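# Hang the shorts-laden hanger on the rack rail

## Task

Pick up the hanger resting inside the shorts without taking the shorts off it, and hang it so that both hanger ends sit inside the shorts' waistband, the waistband rests over both hanger shoulders and the hook sticks out above. At the end both hangers must hang from the rail. The rack is loose and must still stand upright at roughly its starting spot. Release everything and pull the grippers away before finishing.

## Robot and tools

Robot: two arms, left_arm and right_arm, each ending in a two-finger gripper. Base poses in the scene frame: left_arm at (-0.006, +0.325, 0) m, quat_wxyz (+1.000, 0, 0, +0.005); right_arm at (+0.045, -0.289, 0) m, quat_wxyz (+1.000, 0, 0, -0.001). A camera stand is bolted behind the arms.

Frames: the scene frame has its origin at table-top height, halfway between the nominal bases, +x pointing out over the table, +z up, and +y toward left_arm (arm names do not match image sides). Every hand pose, velocity, target and wrist-camera pose in a result is given in that arm's own base frame. Fixed cameras and the table use the scene frame. Printed positions can be off by a few centimetres, worse at long reach. On a gripper, the fingers point along its +z axis and close along its y axis; end_effector_position is the spot between the pads, about 1 cm short of the fingertips.

The 16-number row: one flat list covering both arms, always all 16 numbers even if one arm is idle. Order: left_arm x, y, z, qw, qx, qy, qz, opening, then right_arm in the same 8. x, y, z are an absolute gripper position in metres and qw..qz an absolute orientation (w first), each in that arm's base frame, so this is a pose, not an offset. Opening runs from -1 (shut) to +1 (fully open, 0.094 m). To keep an arm still, resend the exact pose and opening from the last result taken before it stopped; a 0 opening is a real command, so repeat the current one to leave a gripper alone. Keep a constant quaternion in every row to hold orientation, rather than copying a drifted reading.

execute_actions: argument actions is a list of actions; each action is a table of up to 15 rows, one per 1/30 s step; a short table repeats its last row to fill 15 steps. Each target must be within 0.6 m of that gripper's current position along each of the gripper's own axes, or the action is refused for both arms; a malformed action or a first action failing this check against the last state rejects the whole call. cameras: a list of names, ["all"], or []; images appear only for an empty actions list or when requested.

move: target is one 16-number row or a list of up to 15 rows; each gripper travels a straight line from its Hand target toward the row's pose, all arms finishing together, at least 0.5 s, cut off at 10 s. speed: m/s per path, 0.002 to 2.9, default 0.25 (rotation up to twice that in rad/s); one value or one per target. blend: corner rounding radius in metres for lists; 0 means stop at each point. opening_speed: rate of opening change per second on the -1..+1 scale, at least 0.2; use it when squeezing soft cloth. grip_force: newtons per finger pad, 10 to 50, one value or one per arm; it persists, and below 50 closing is slow. blocking=false returns after about 0.5 s while motion continues; a new move takes over from the running one. Paths ignore obstacles and the other arm; faster moves lag and hit harder, and aiming beyond a contact presses harder. Route around an arm's own base rather than close to it.

wait: seconds 0 to 10; arms hold their last command. stop: brakes a running move. zoom_image: camera name plus region [x0, y0, x1, y1] in pixels, at most 504 by 504, from that camera's newest image. Cameras: cam_head_left, cam_head_right, cam_high, cam_low, cam_left_wrist, cam_right_wrist, all 672x504. finished_scene: scene number (1 or 2); irreversible.

Reading results: each arm reports end_effector_position and end_effector_quat_wxyz, a Hand target (where it is actually being sent, possibly short of your command, especially orientation, which is clipped to 40 degrees from the measured one per step), Tool commands, grip_measured (finger opening on the command scale, a little wide when empty, slightly under the part width when squeezing), Joint positions (last entry is opening in metres), Joint velocities ("within noise" means still), and Joint torques (include gravity; entries 1 to 3 wrap at ±28 N m). A move adds a move: line: done (within 10 mm and 2 degrees), off_target, moving, held or fault, plus limits=paced (pose clipped) or limits=held (steps withheld). Resting a few centimetres off target in free air is normal and does not prove contact. MOTOR HOT appears near 75 °C; OVER-TEMPERATURE FAULT folds that arm for good at 90 °C, and at 100 °C it collapses. Long stretched holds, heavy loads and pushing at unreachable poses heat motors.

Avoid: letting anything fall or leaving it off the table; dropping or releasing moving items; knocking over or shifting the free-standing rack; hard impacts on fixed or heavy objects; any contact or squeeze between the two arms or grippers; arm stops of any kind. Joint ranges (rad): waist -2.618 to 3.054, shoulder 0 to 3.142, elbow 0 to 3.142 (straight at 2.901), wrist pitch and yaw -1.571 to 1.571, wrist roll -2.094 to 2.094. Loose objects may get an occasional small push.

Each tool is called after "Emit:" as a command line: name --argument value for each argument, lists and objects as JSON in quotes; but a table of rows of numbers goes row by row, as --pt "numbers of a row", without its own name.

## Session

Emit:
execute_actions --actions '[]'

Scene clock: 0.00 s.
left_arm: end_effector_position=(+0.2311, -0.0160, +0.2859) grip_measured=+1.000 end_effector_quat_wxyz=(+0.593, -0.052, +0.796, -0.107) | right_arm: end_effector_position=(+0.3885, -0.0354, +0.2826) grip_measured=+1.000 end_effector_quat_wxyz=(+0.645, +0.030, +0.761, +0.062)
Joint positions: left_arm=[0.042 0.401 0.716 -0.595 0.149 -0.2 0.094] | right_arm=[-0.217 1.08 0.728 0.185 -0.269 0.091 0.094]
Joint velocities: within noise
Joint torques (N m): no reading
Heat: left arm: 30 °C; right arm: 34 °C.
Hand target: left_arm +0.2290, -0.0161, +0.2858; +0.592, -0.051, +0.797, -0.106 | right_arm +0.3873, -0.0351, +0.2824; +0.643, +0.031, +0.763, +0.062
Tool commands: left_gripper/opening=+1.0 right_gripper/opening=+1.0

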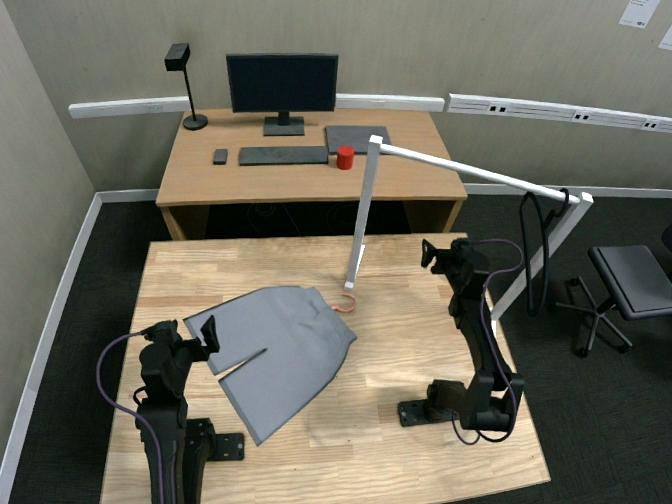

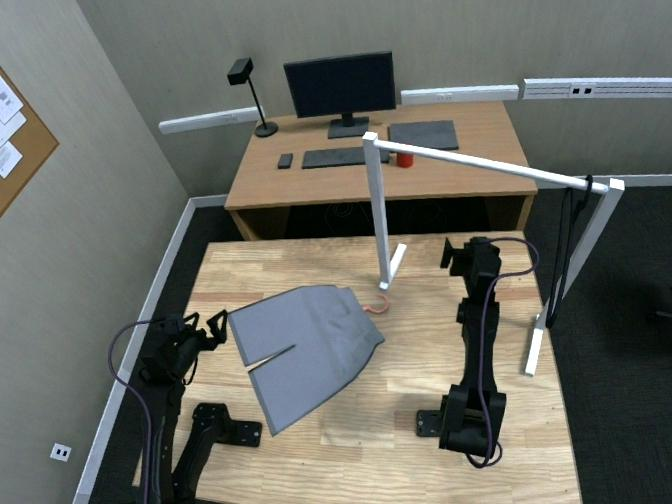

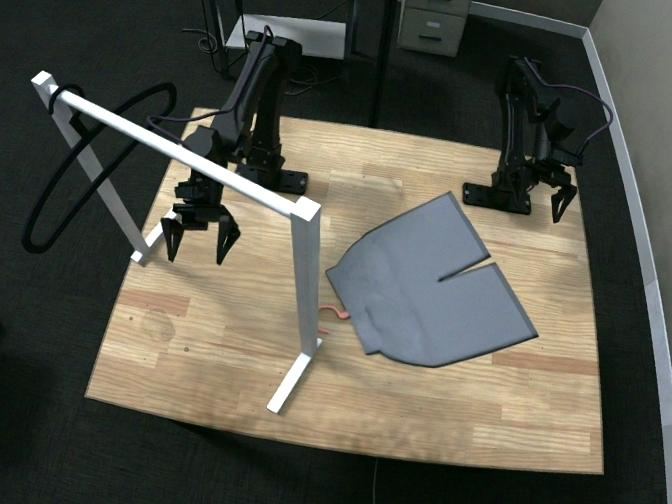

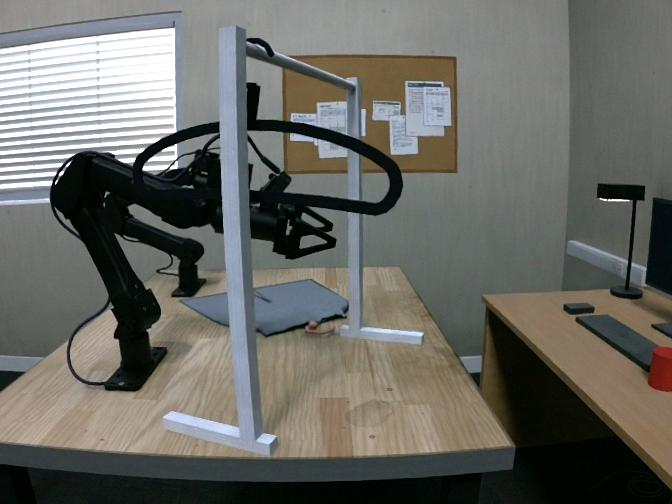

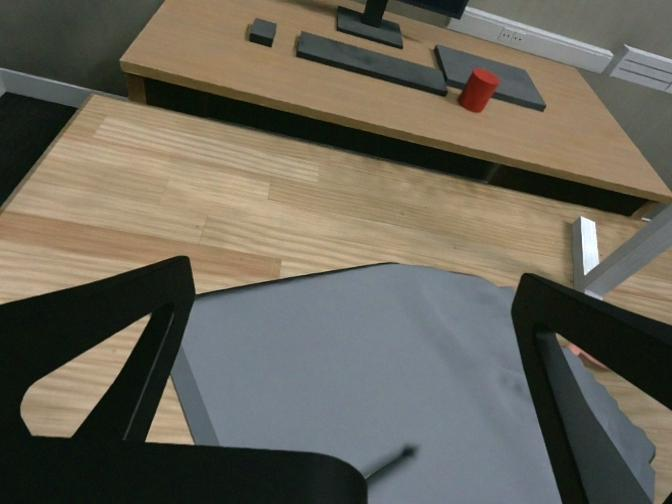

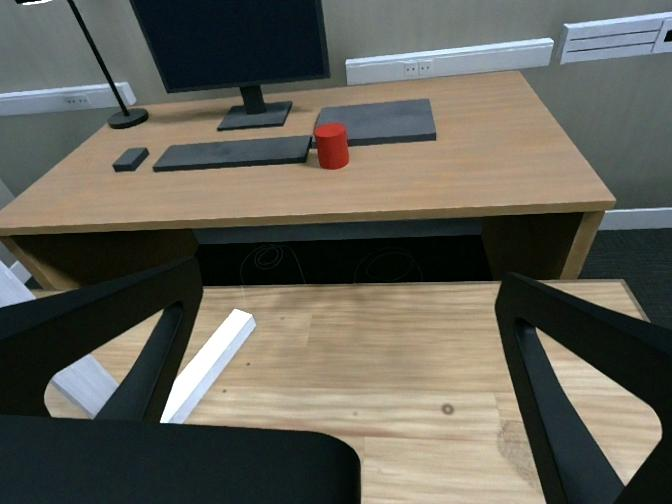

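Emit:
zoom_image --camera "cam_head_left" --region '[170, 230, 410, 450]'

Emit:
zoom_image --camera "cam_head_right" --region '[210, 250, 410, 450]'

Emit:
zoom_image --camera "cam_high" --region '[260, 180, 560, 420]'

Emit:
zoom_image --camera "cam_low" --region '[160, 250, 440, 450]'

Emit:
zoom_image --camera "cam_head_left" --region '[320, 120, 620, 345]'

Emit:
zoom_image --camera "cam_low" --region '[120, 10, 420, 235]'

Emit:
zoom_image --camera "cam_left_wrist" --region '[170, 220, 672, 504]'

Scaled by 2.100 from the camera's 672x504 image, which has a finer 960x720 frame.

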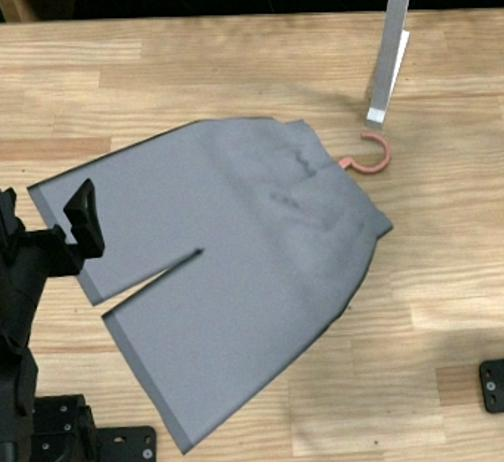

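Scaled by 2.520 from the camera's 672x504 image, which has a finer 960x720 frame.

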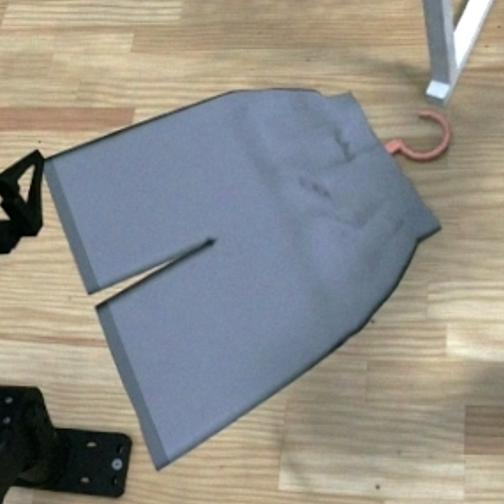

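Scaled by 1.680 from the camera's 672x504 image, which has a finer 960x720 frame.

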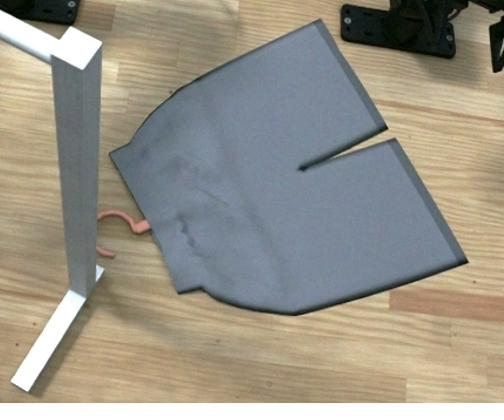

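Scaled by 1.800 from the camera's 672x504 image, which has a finer 960x720 frame.

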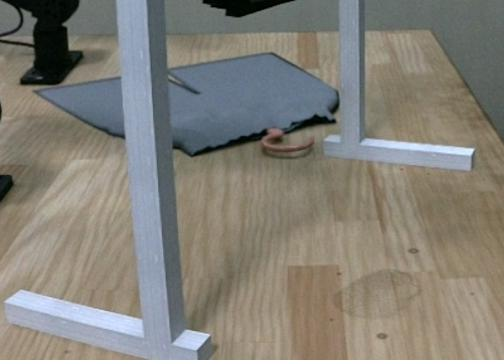

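Scaled by 1.680 from the camera's 672x504 image, which has a finer 960x720 frame.

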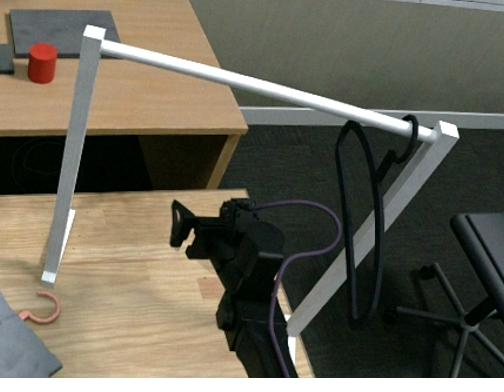

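Scaled by 1.680 from the camera's 672x504 image, which has a finer 960x720 frame.

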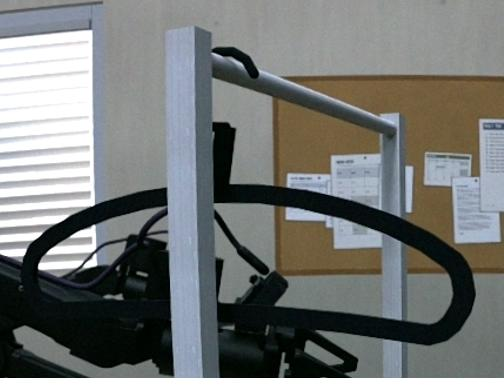

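Scaled by 1.004 from the camera's 672x504 image, which has a finer 960x720 frame.

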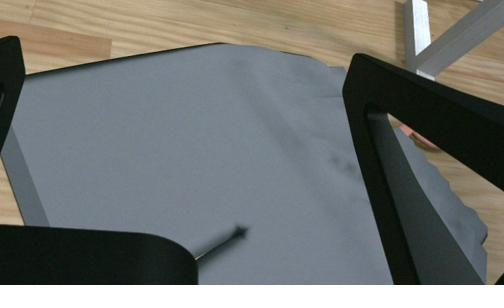

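Emit:
move --target '[0.2290, -0.0161, 0.2858, 0.592, -0.051, 0.797, -0.106, 1, 0.315, 0.17, 0.22, 0.310, 0.397, 0.852, -0.145, 0.3]' --cameras '["all"]'

Scene clock: 11.07 s.
left_arm: end_effector_position=(+0.2311, -0.0160, +0.2859) grip_measured=+1.000 end_effector_quat_wxyz=(+0.593, -0.052, +0.796, -0.107) | right_arm: end_effector_position=(+0.3136, +0.1673, +0.2203) grip_measured=+0.302 end_effector_quat_wxyz=(+0.321, +0.386, +0.857, -0.114)
Joint positions: left_arm=[0.042 0.401 0.716 -0.595 0.149 -0.2 0.094] | right_arm=[0.818 1.85 1.836 -1.566 0.695 1.667 0.061]
Joint torques (N m): left_arm=[0.14 1.91 6.93 1.51 0.05 0.03] | right_arm=[0.25 -7.08 8.23 0.16 0.42 0.1]
Heat: left arm: 30 °C; right arm: 37 °C.
Hand target: left_arm +0.2290, -0.0161, +0.2858; +0.592, -0.051, +0.797, -0.106 | right_arm +0.3151, +0.1697, +0.2196; +0.322, +0.387, +0.856, -0.119
Off the commanded pose: left_arm 0.002 m, 0 deg | right_arm 0.003 m, 4 deg.
joint sent to its limit (right arm) — joint 4 (wrist pitch), lower limit. The joint targets are off in orientation, not in position.
move: off_target (right_arm)

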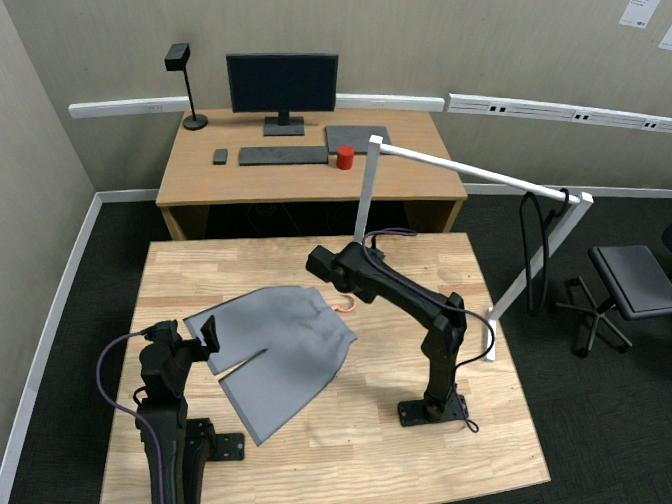

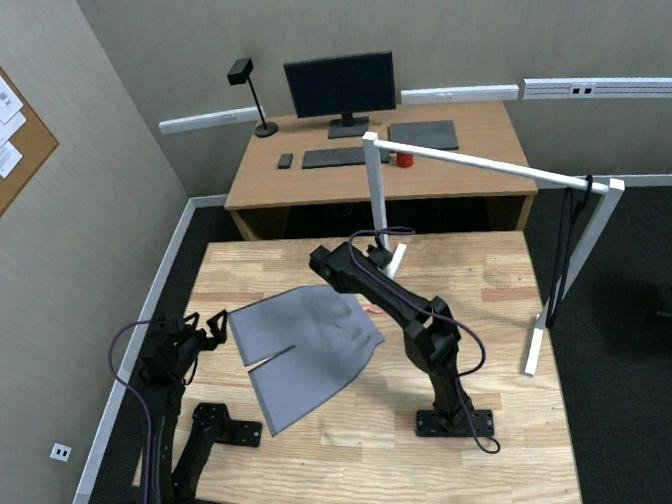

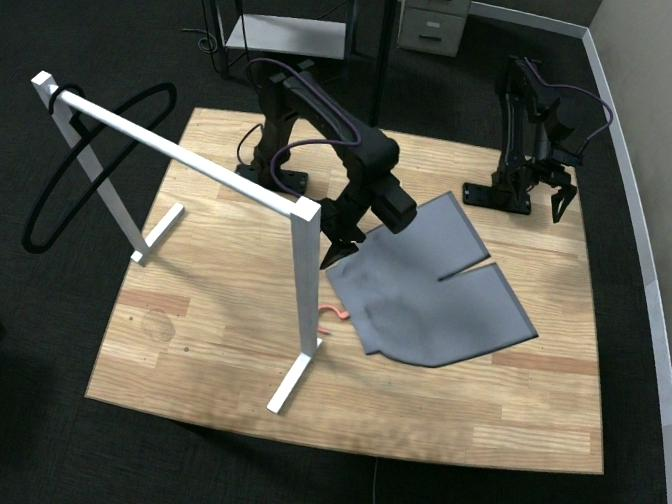

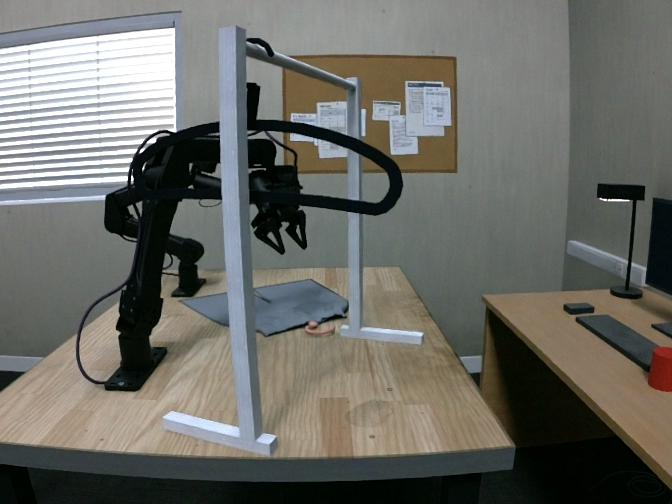

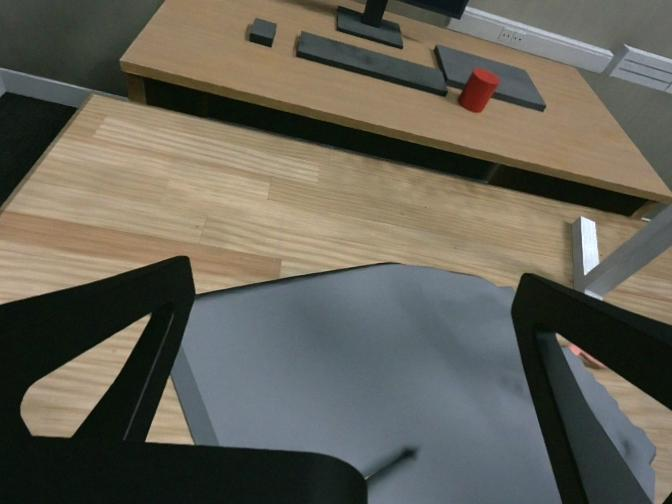

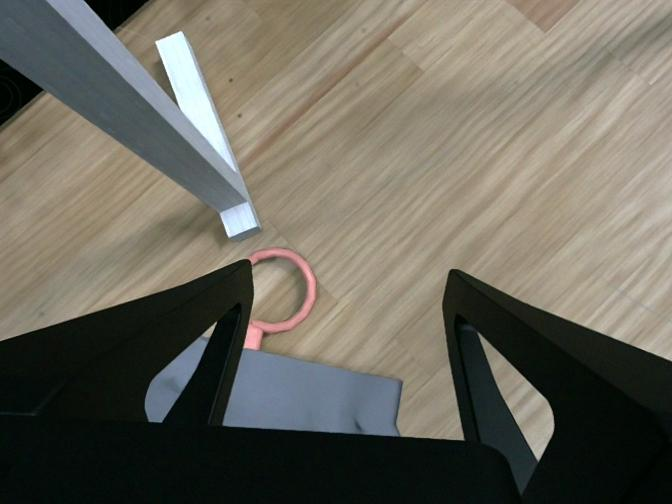

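Emit:
move --target '[0.2290, -0.0161, 0.2858, 0.592, -0.051, 0.797, -0.106, 1, 0.345, 0.185, 0.09, 0.310, 0.397, 0.852, -0.145, 0.3]' --cameras '["cam_right_wrist", "cam_high", "cam_low","cam_head_left"]'

Scene clock: 14.83 s.
left_arm: end_effector_position=(+0.2311, -0.0160, +0.2859) grip_measured=+1.000 end_effector_quat_wxyz=(+0.593, -0.052, +0.796, -0.107) | right_arm: end_effector_position=(+0.3440, +0.1899, +0.0981) grip_measured=+0.302 end_effector_quat_wxyz=(+0.310, +0.394, +0.855, -0.133)
Joint positions: left_arm=[0.042 0.401 0.716 -0.595 0.149 -0.2 0.094] | right_arm=[0.797 2.041 1.615 -1.198 0.686 1.68 0.061]
Joint torques (N m): left_arm=[0.23 2.04 7.08 1.53 0.06 0.05] | right_arm=[-0.8 -9.1 5.45 0.26 0.46 0.11]
Heat: left arm: 31 °C; right arm: 37 °C.
Hand target: left_arm +0.2290, -0.0161, +0.2858; +0.592, -0.051, +0.797, -0.106 | right_arm +0.3448, +0.1850, +0.0901; +0.310, +0.397, +0.852, -0.145
Off the commanded pose: left_arm 0.002 m, 0 deg | right_arm 0.009 m, 1 deg.
move: done
Images, in order (width x height): cam_head_left 672x504, cam_high 672x504, cam_low 672x504, cam_right_wrist 672x504.

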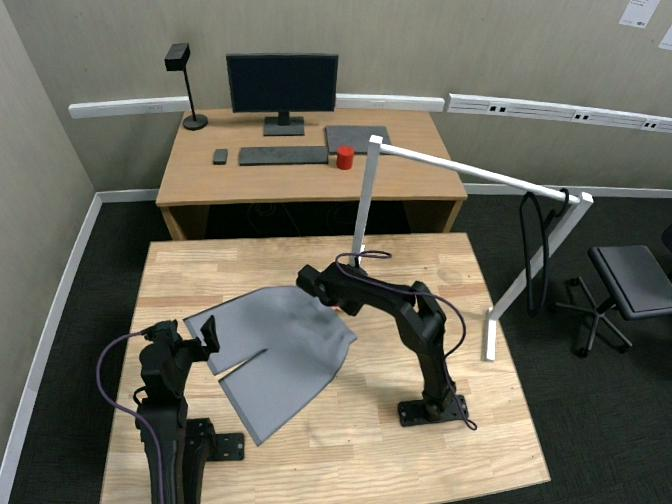

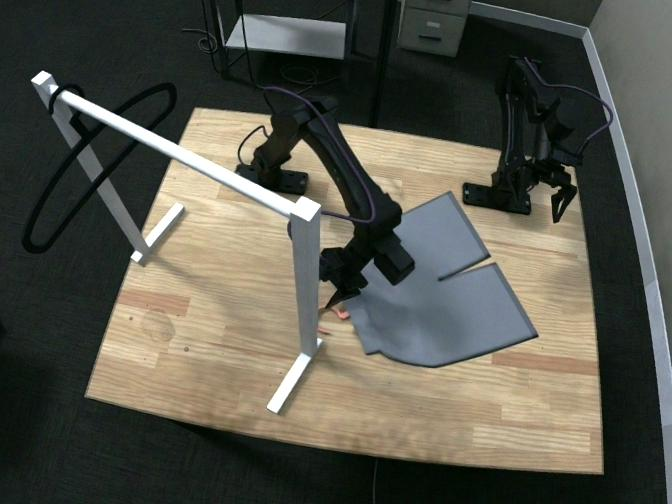

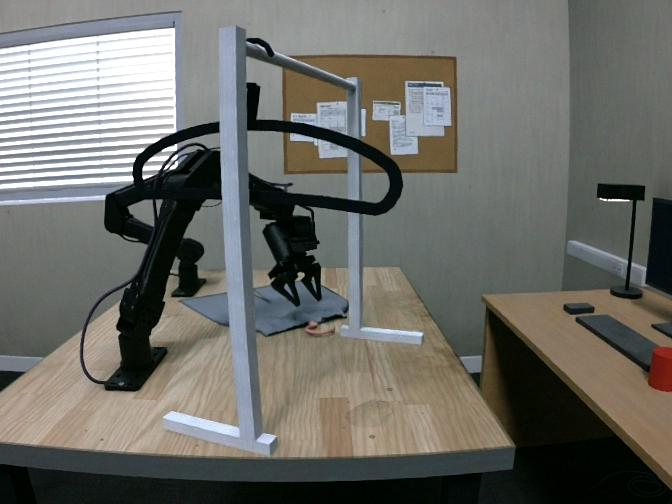

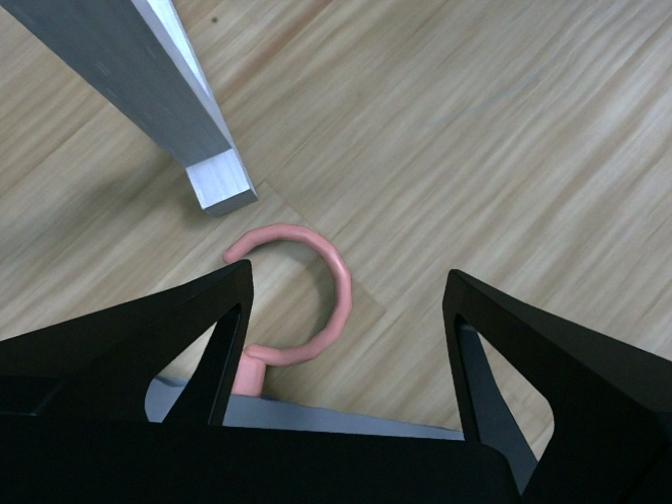

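Emit:
zoom_image --camera "cam_high" --region '[280, 220, 430, 370]'

Emit:
zoom_image --camera "cam_low" --region '[240, 220, 390, 370]'

Emit:
zoom_image --camera "cam_head_left" --region '[280, 230, 400, 350]'

Scaled by 3.360 from the camera's 672x504 image, which has a finer 960x720 frame.

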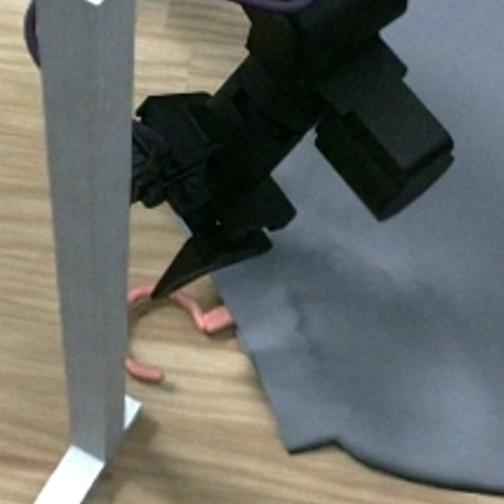

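Scaled by 3.360 from the camera's 672x504 image, which has a finer 960x720 frame.

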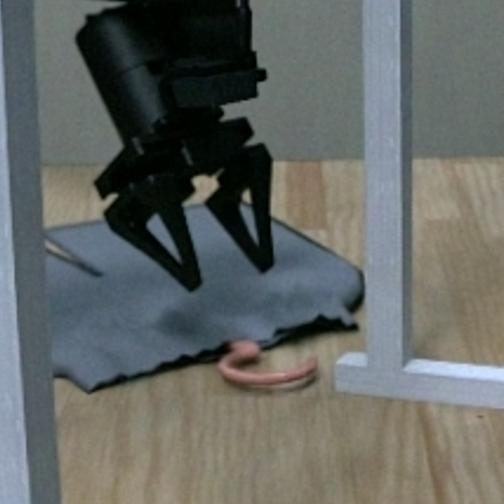

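Scaled by 4.200 from the camera's 672x504 image, which has a finer 960x720 frame.

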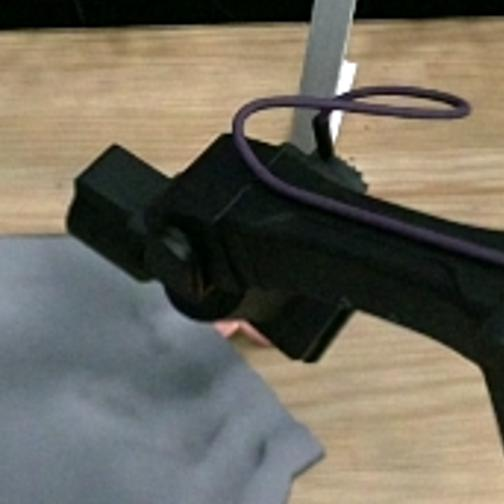

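Emit:
move --target '[0.2290, -0.0161, 0.2858, 0.592, -0.051, 0.797, -0.106, 1, 0.345, 0.24, 0.075, 0.310, 0.397, 0.852, -0.145, 0.3]' --cameras '["cam_right_wrist", "cam_high", "cam_low"]'

Emit:
zoom_image --camera "cam_high" --region '[280, 220, 430, 370]'

Emit:
zoom_image --camera "cam_low" --region '[240, 220, 390, 370]'

Scene clock: 19.03 s.
left_arm: end_effector_position=(+0.2311, -0.0160, +0.2859) grip_measured=+1.000 end_effector_quat_wxyz=(+0.593, -0.052, +0.796, -0.107) | right_arm: end_effector_position=(+0.3427, +0.2405, +0.0813) grip_measured=+0.302 end_effector_quat_wxyz=(+0.309, +0.395, +0.855, -0.134)
Joint positions: left_arm=[0.042 0.401 0.716 -0.595 0.149 -0.2 0.094] | right_arm=[0.883 2.224 1.833 -1.304 0.678 1.793 0.061]
Joint torques (N m): left_arm=[0.1 2.09 7.01 1.53 0.05 0.02] | right_arm=[-0.21 -9.63 7.88 -0.09 0.43 0.13]
Heat: left arm: 31 °C; right arm: 37 °C.
Hand target: left_arm +0.2290, -0.0161, +0.2858; +0.592, -0.051, +0.797, -0.106 | right_arm +0.3449, +0.2399, +0.0750; +0.310, +0.397, +0.852, -0.144
Off the commanded pose: left_arm 0.002 m, 0 deg | right_arm 0.007 m, 1 deg.
move: done
Images, in order (width x height): cam_high 672x504, cam_low 672x504, cam_right_wrist 672x504.

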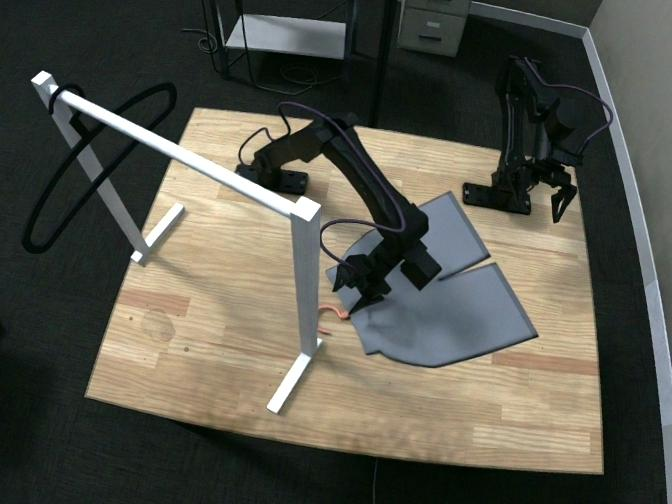

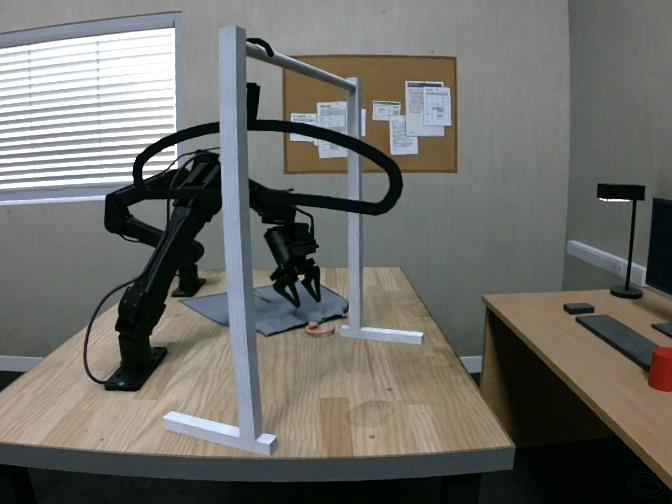

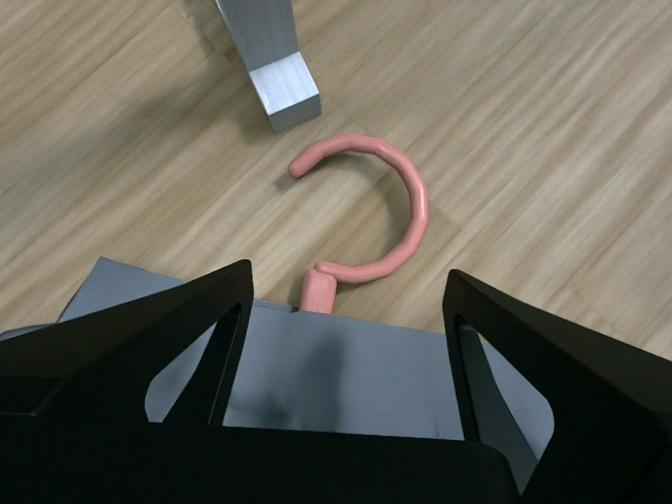

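Scaled by 3.360 from the camera's 672x504 image, which has a finer 960x720 frame.

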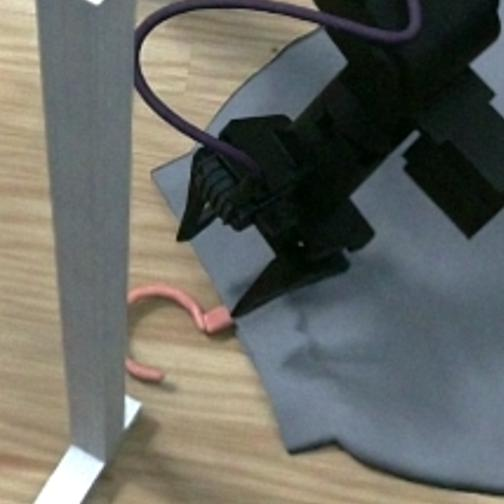

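Scaled by 3.360 from the camera's 672x504 image, which has a finer 960x720 frame.

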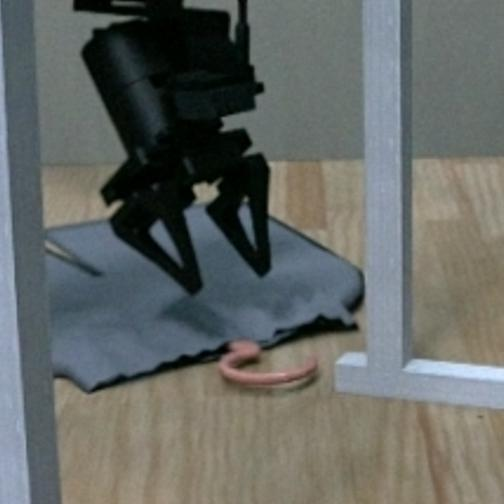

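Emit:
move --target '[0.2290, -0.0161, 0.2858, 0.592, -0.051, 0.797, -0.106, 1, 0.357, 0.242, 0.035, 0.310, 0.397, 0.852, -0.145, 0.1]' --speed 0.12 --cameras '["cam_right_wrist", "cam_high", "cam_low"]'

Emit:
zoom_image --camera "cam_low" --region '[240, 220, 390, 370]'

Scene clock: 20.57 s.
left_arm: end_effector_position=(+0.2311, -0.0160, +0.2859) grip_measured=+1.000 end_effector_quat_wxyz=(+0.593, -0.052, +0.796, -0.107) | right_arm: end_effector_position=(+0.3573, +0.2495, +0.0504) grip_measured=+0.102 end_effector_quat_wxyz=(+0.312, +0.405, +0.851, -0.122)
Joint positions: left_arm=[0.042 0.401 0.716 -0.595 0.149 -0.2 0.094] | right_arm=[0.87 2.297 1.833 -1.201 0.678 1.792 0.052]
Joint torques (N m): left_arm=[0.06 1.98 6.93 1.51 0.04 0.01] | right_arm=[-0.68 -10.07 5.03 0.27 0.53 -0.13]
Heat: left arm: 31 °C; right arm: 37 °C.
Hand target: left_arm +0.2290, -0.0161, +0.2858; +0.592, -0.051, +0.797, -0.106 | right_arm +0.3566, +0.2419, +0.0354; +0.310, +0.397, +0.852, -0.145
Off the commanded pose: left_arm 0.002 m, 0 deg | right_arm 0.017 m, 3 deg.
move: off_target (right_arm)
Images, in order (width x height): cam_high 672x504, cam_low 672x504, cam_right_wrist 672x504.

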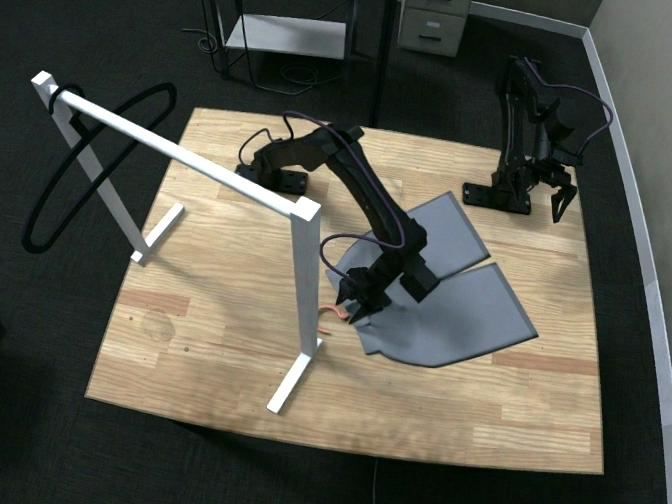

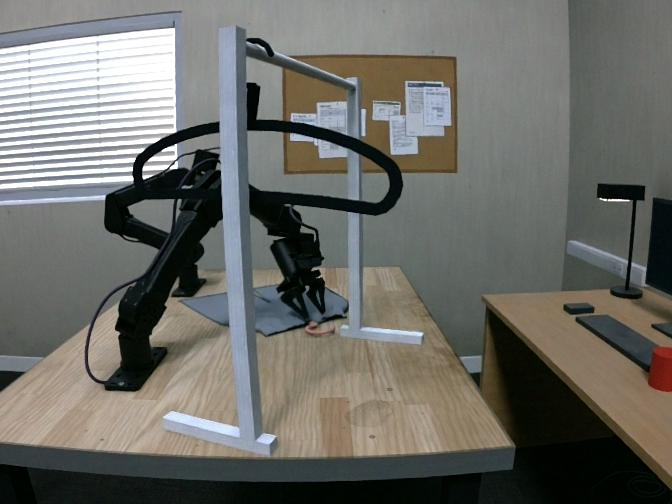

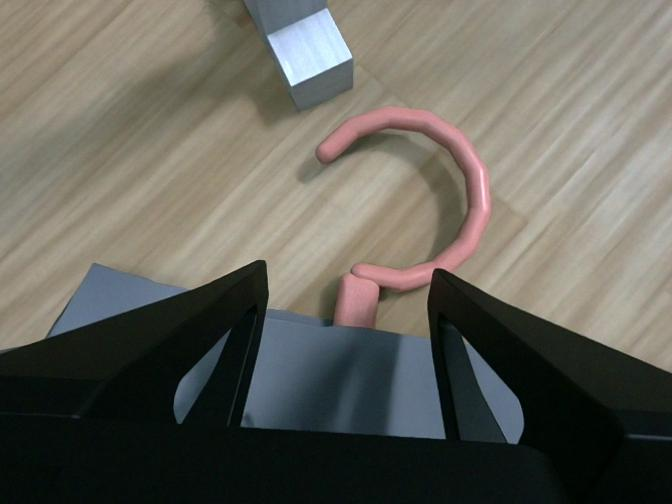

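Scaled by 3.360 from the camera's 672x504 image, which has a finer 960x720 frame.

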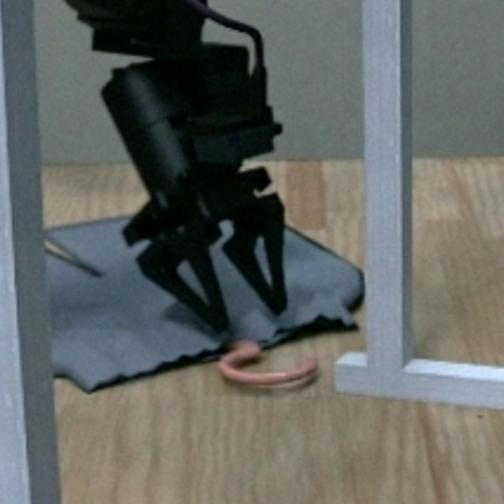

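Emit:
move --target '[0.2290, -0.0161, 0.2858, 0.592, -0.051, 0.797, -0.106, 1, 0.357, 0.238, 0.012, 0.310, 0.397, 0.852, -0.145, 0.1]' --speed 0.1 --cameras '["cam_right_wrist", "cam_low"]'

Emit:
zoom_image --camera "cam_low" --region '[240, 220, 390, 370]'

Scene clock: 22.30 s.
left_arm: end_effector_position=(+0.2311, -0.0160, +0.2859) grip_measured=+1.000 end_effector_quat_wxyz=(+0.593, -0.052, +0.796, -0.107) | right_arm: end_effector_position=(+0.3575, +0.2464, +0.0288) grip_measured=+0.102 end_effector_quat_wxyz=(+0.312, +0.406, +0.850, -0.122)
Joint positions: left_arm=[0.042 0.401 0.716 -0.595 0.149 -0.2 0.094] | right_arm=[0.865 2.31 1.767 -1.118 0.678 1.787 0.052]
Joint torques (N m): left_arm=[0.13 1.91 6.94 1.52 0.04 0.04] | right_arm=[-0.73 -9.65 4.71 0.28 0.51 -0.2]
Heat: left arm: 31 °C; right arm: 37 °C.
Hand target: left_arm +0.2290, -0.0161, +0.2858; +0.592, -0.051, +0.797, -0.106 | right_arm +0.3565, +0.2378, +0.0125; +0.310, +0.397, +0.852, -0.145
Off the commanded pose: left_arm 0.002 m, 0 deg | right_arm 0.019 m, 3 deg.
move: off_target (right_arm)
Images, in order (width x height): cam_low 672x504, cam_right_wrist 672x504.

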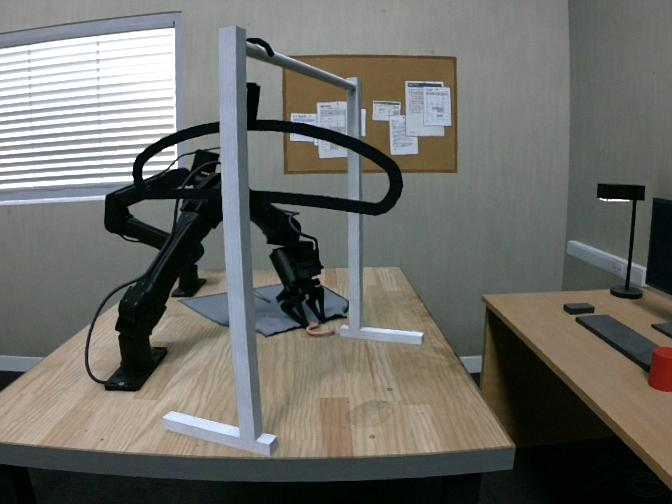

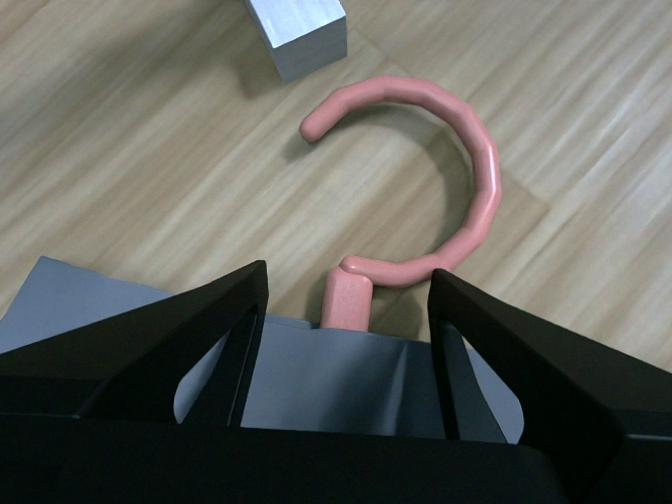

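Scaled by 3.360 from the camera's 672x504 image, which has a finer 960x720 frame.

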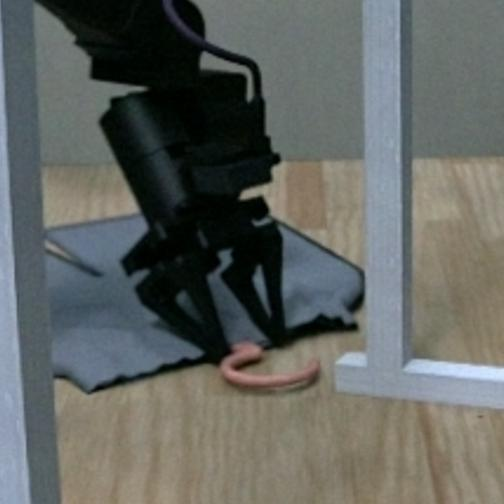

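Emit:
move --target '[0.2290, -0.0161, 0.2858, 0.592, -0.051, 0.797, -0.106, 1, 0.352, 0.240, -0.003, 0.310, 0.397, 0.852, -0.145, 0.1]' --speed 0.1 --cameras '["cam_right_wrist", "cam_low"]'

Emit:
zoom_image --camera "cam_low" --region '[240, 220, 390, 370]'

Scene clock: 23.67 s.
left_arm: end_effector_position=(+0.2311, -0.0160, +0.2859) grip_measured=+1.000 end_effector_quat_wxyz=(+0.593, -0.052, +0.796, -0.107) | right_arm: end_effector_position=(+0.3578, +0.2446, +0.0231) grip_measured=+0.102 end_effector_quat_wxyz=(+0.317, +0.405, +0.849, -0.122)
Joint positions: left_arm=[0.042 0.401 0.716 -0.595 0.149 -0.2 0.094] | right_arm=[0.865 2.312 1.743 -1.09 0.688 1.787 0.052]
Joint torques (N m): left_arm=[0.01 1.98 6.9 1.5 0.05 0.02] | right_arm=[0.29 -8.8 3.93 0.42 0.37 0.02]
Heat: left arm: 31 °C; right arm: 37 °C.
Hand target: left_arm +0.2290, -0.0161, +0.2858; +0.592, -0.051, +0.797, -0.106 | right_arm +0.3512, +0.2392, -0.0019; +0.310, +0.397, +0.852, -0.145
Off the commanded pose: left_arm 0.002 m, 0 deg | right_arm 0.027 m, 3 deg.
move: off_target (right_arm)
Images, in order (width x height): cam_low 672x504, cam_right_wrist 672x504.

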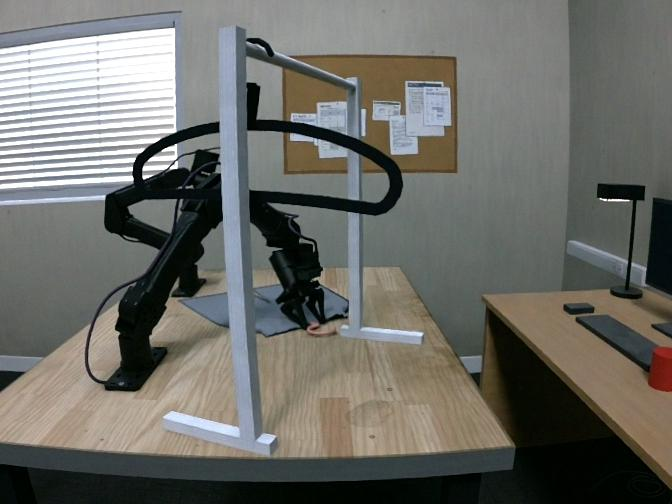

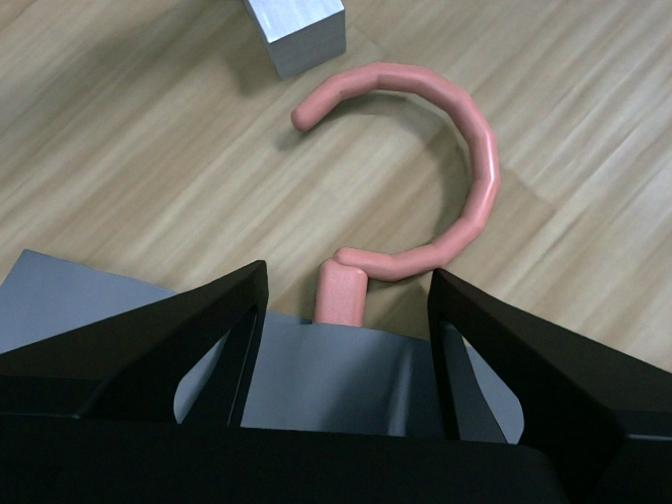

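Scaled by 3.360 from the camera's 672x504 image, which has a finer 960x720 frame.

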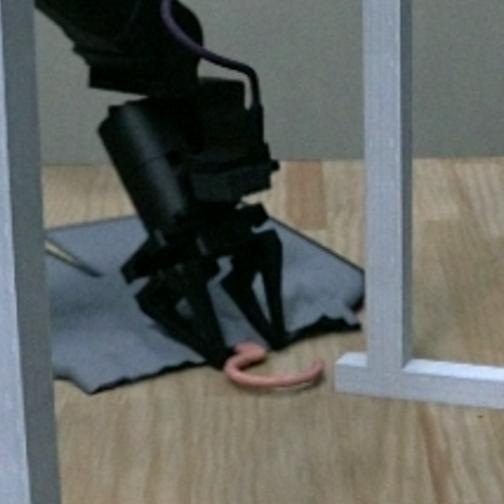

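Emit:
move --target '[0.2290, -0.0161, 0.2858, 0.592, -0.051, 0.797, -0.106, 1, 0.357, 0.243, 0.012, 0.310, 0.397, 0.852, -0.145, -0.8]' --speed 0.1 --opening_speed 0.6 --cameras '["cam_right_wrist"]'

Scene clock: 25.77 s.
left_arm: end_effector_position=(+0.2311, -0.0160, +0.2859) grip_measured=+1.000 end_effector_quat_wxyz=(+0.593, -0.052, +0.796, -0.107) | right_arm: end_effector_position=(+0.3564, +0.2434, +0.0233) grip_measured=-0.707 end_effector_quat_wxyz=(+0.313, +0.402, +0.850, -0.131)
Joint positions: left_arm=[0.042 0.401 0.716 -0.595 0.149 -0.2 0.094] | right_arm=[0.865 2.321 1.759 -1.116 0.686 1.787 0.014]
Joint torques (N m): left_arm=[0.03 1.96 6.87 1.54 0.03 0.04] | right_arm=[0.03 -9.43 7.58 0.03 0.37 -0.09]
Heat: left arm: 31 °C; right arm: 37 °C.
Hand target: left_arm +0.2290, -0.0161, +0.2858; +0.592, -0.051, +0.797, -0.106 | right_arm +0.3567, +0.2428, +0.0121; +0.310, +0.397, +0.852, -0.145
Off the commanded pose: left_arm 0.002 m, 0 deg | right_arm 0.011 m, 2 deg.
move: off_target (right_arm)
Images, in order (width x height): cam_right_wrist 672x504.

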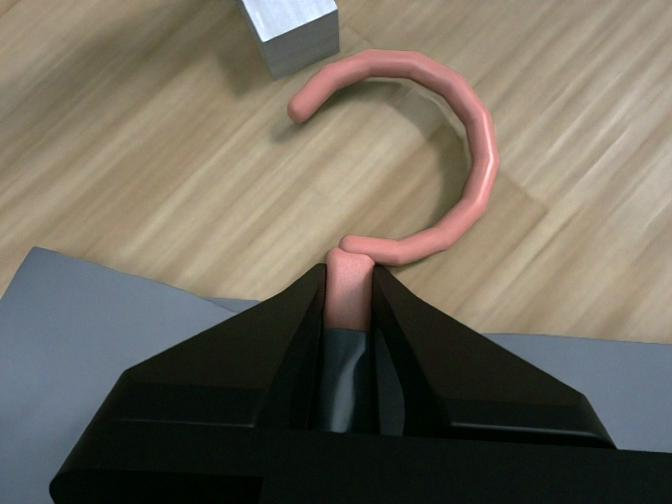

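Emit:
move --pt "0.2290 -0.0161 0.2858 0.592 -0.051 0.797 -0.106 1 0.345 0.245 0.08 0.310 0.397 0.852 -0.145 -0.9" --pt "0.2290 -0.0161 0.2858 0.592 -0.051 0.797 -0.106 1 0.30 0.225 0.19 0.554 0.212 0.791 -0.149 -0.9" --speed 0.15 --blend 0.02 --cameras '["all"]'

Scene clock: 31.13 s.
left_arm: end_effector_position=(+0.2311, -0.0160, +0.2859) grip_measured=+1.000 end_effector_quat_wxyz=(+0.593, -0.052, +0.796, -0.107) | right_arm: end_effector_position=(+0.3015, +0.2276, +0.1763) grip_measured=-0.711 end_effector_quat_wxyz=(+0.540, +0.218, +0.798, -0.157)
Joint positions: left_arm=[0.042 0.401 0.716 -0.595 0.149 -0.2 0.094] | right_arm=[1.102 1.959 1.513 -1.324 1.186 1.769 0.014]
Joint torques (N m): left_arm=[0.13 1.98 6.91 1.53 0.04 0.05] | right_arm=[0.46 -12.81 4.74 0.08 0.89 -0.11]
Heat: left arm: 32 °C; right arm: 36 °C.
Hand target: left_arm +0.2290, -0.0161, +0.2858; +0.592, -0.051, +0.797, -0.106 | right_arm +0.3000, +0.2250, +0.1897; +0.554, +0.213, +0.791, -0.150
Off the commanded pose: left_arm 0.002 m, 0 deg | right_arm 0.014 m, 2 deg.
move: off_target (right_arm)

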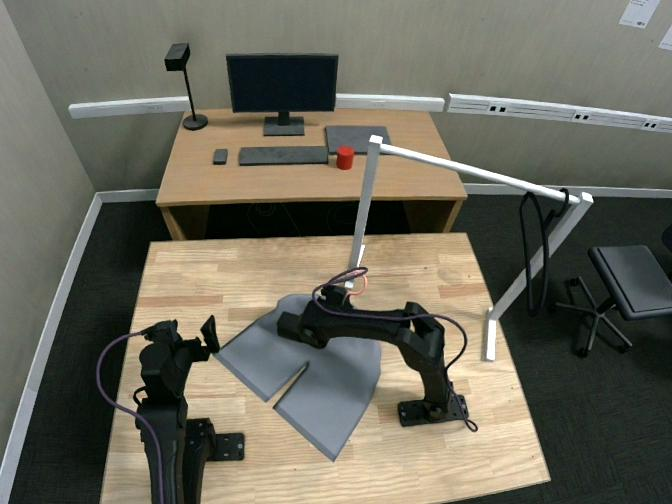

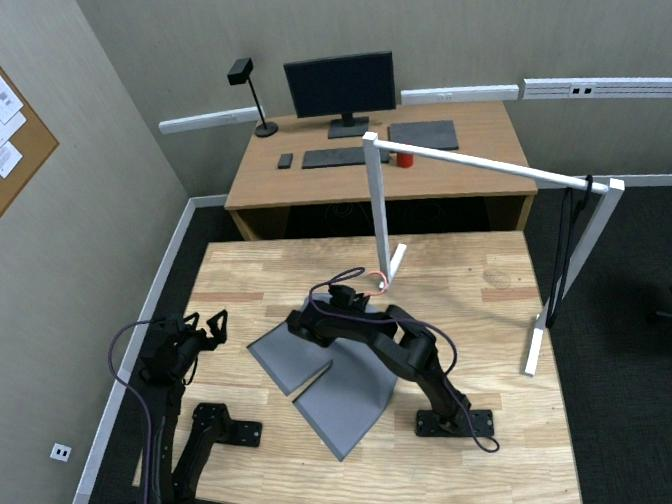

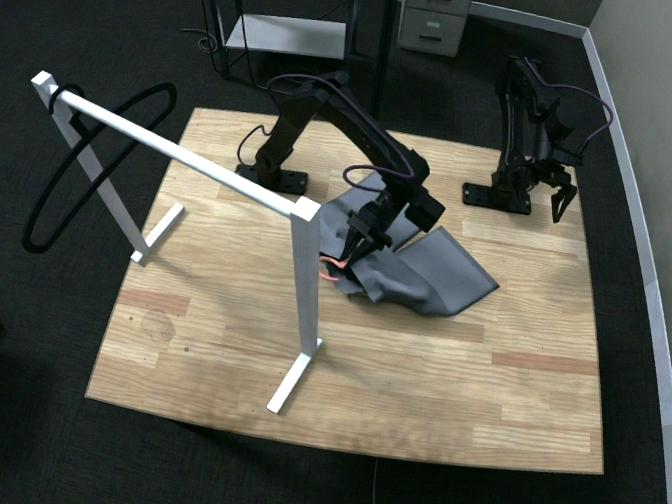

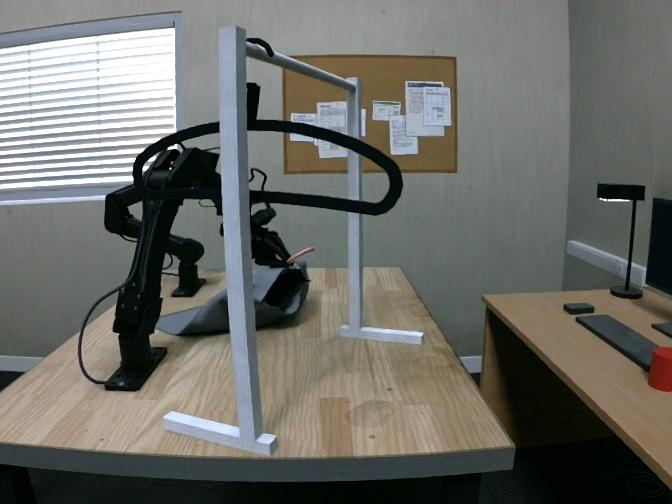

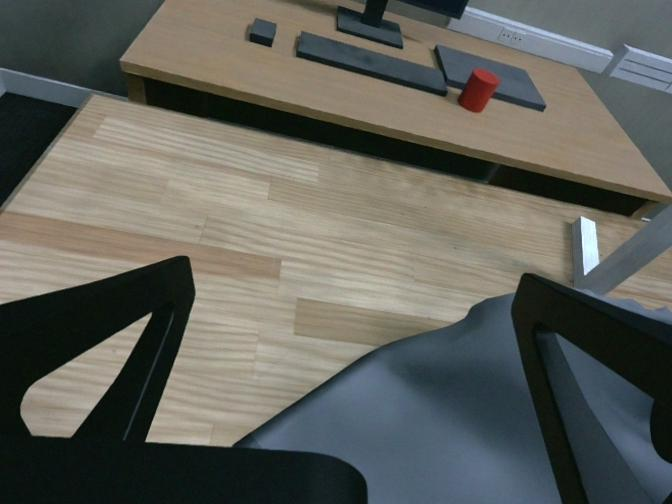

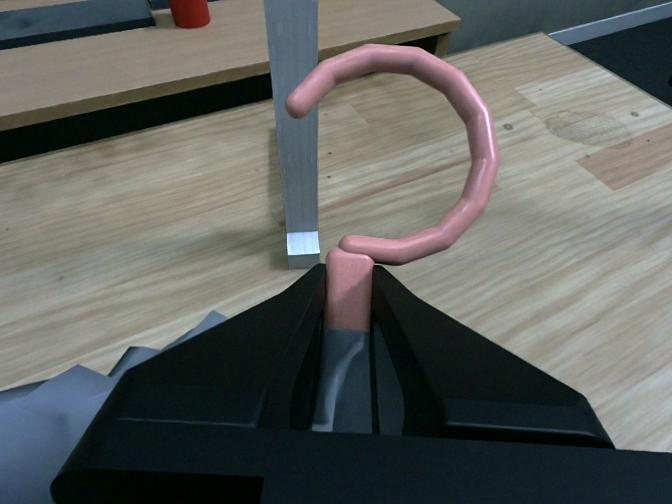

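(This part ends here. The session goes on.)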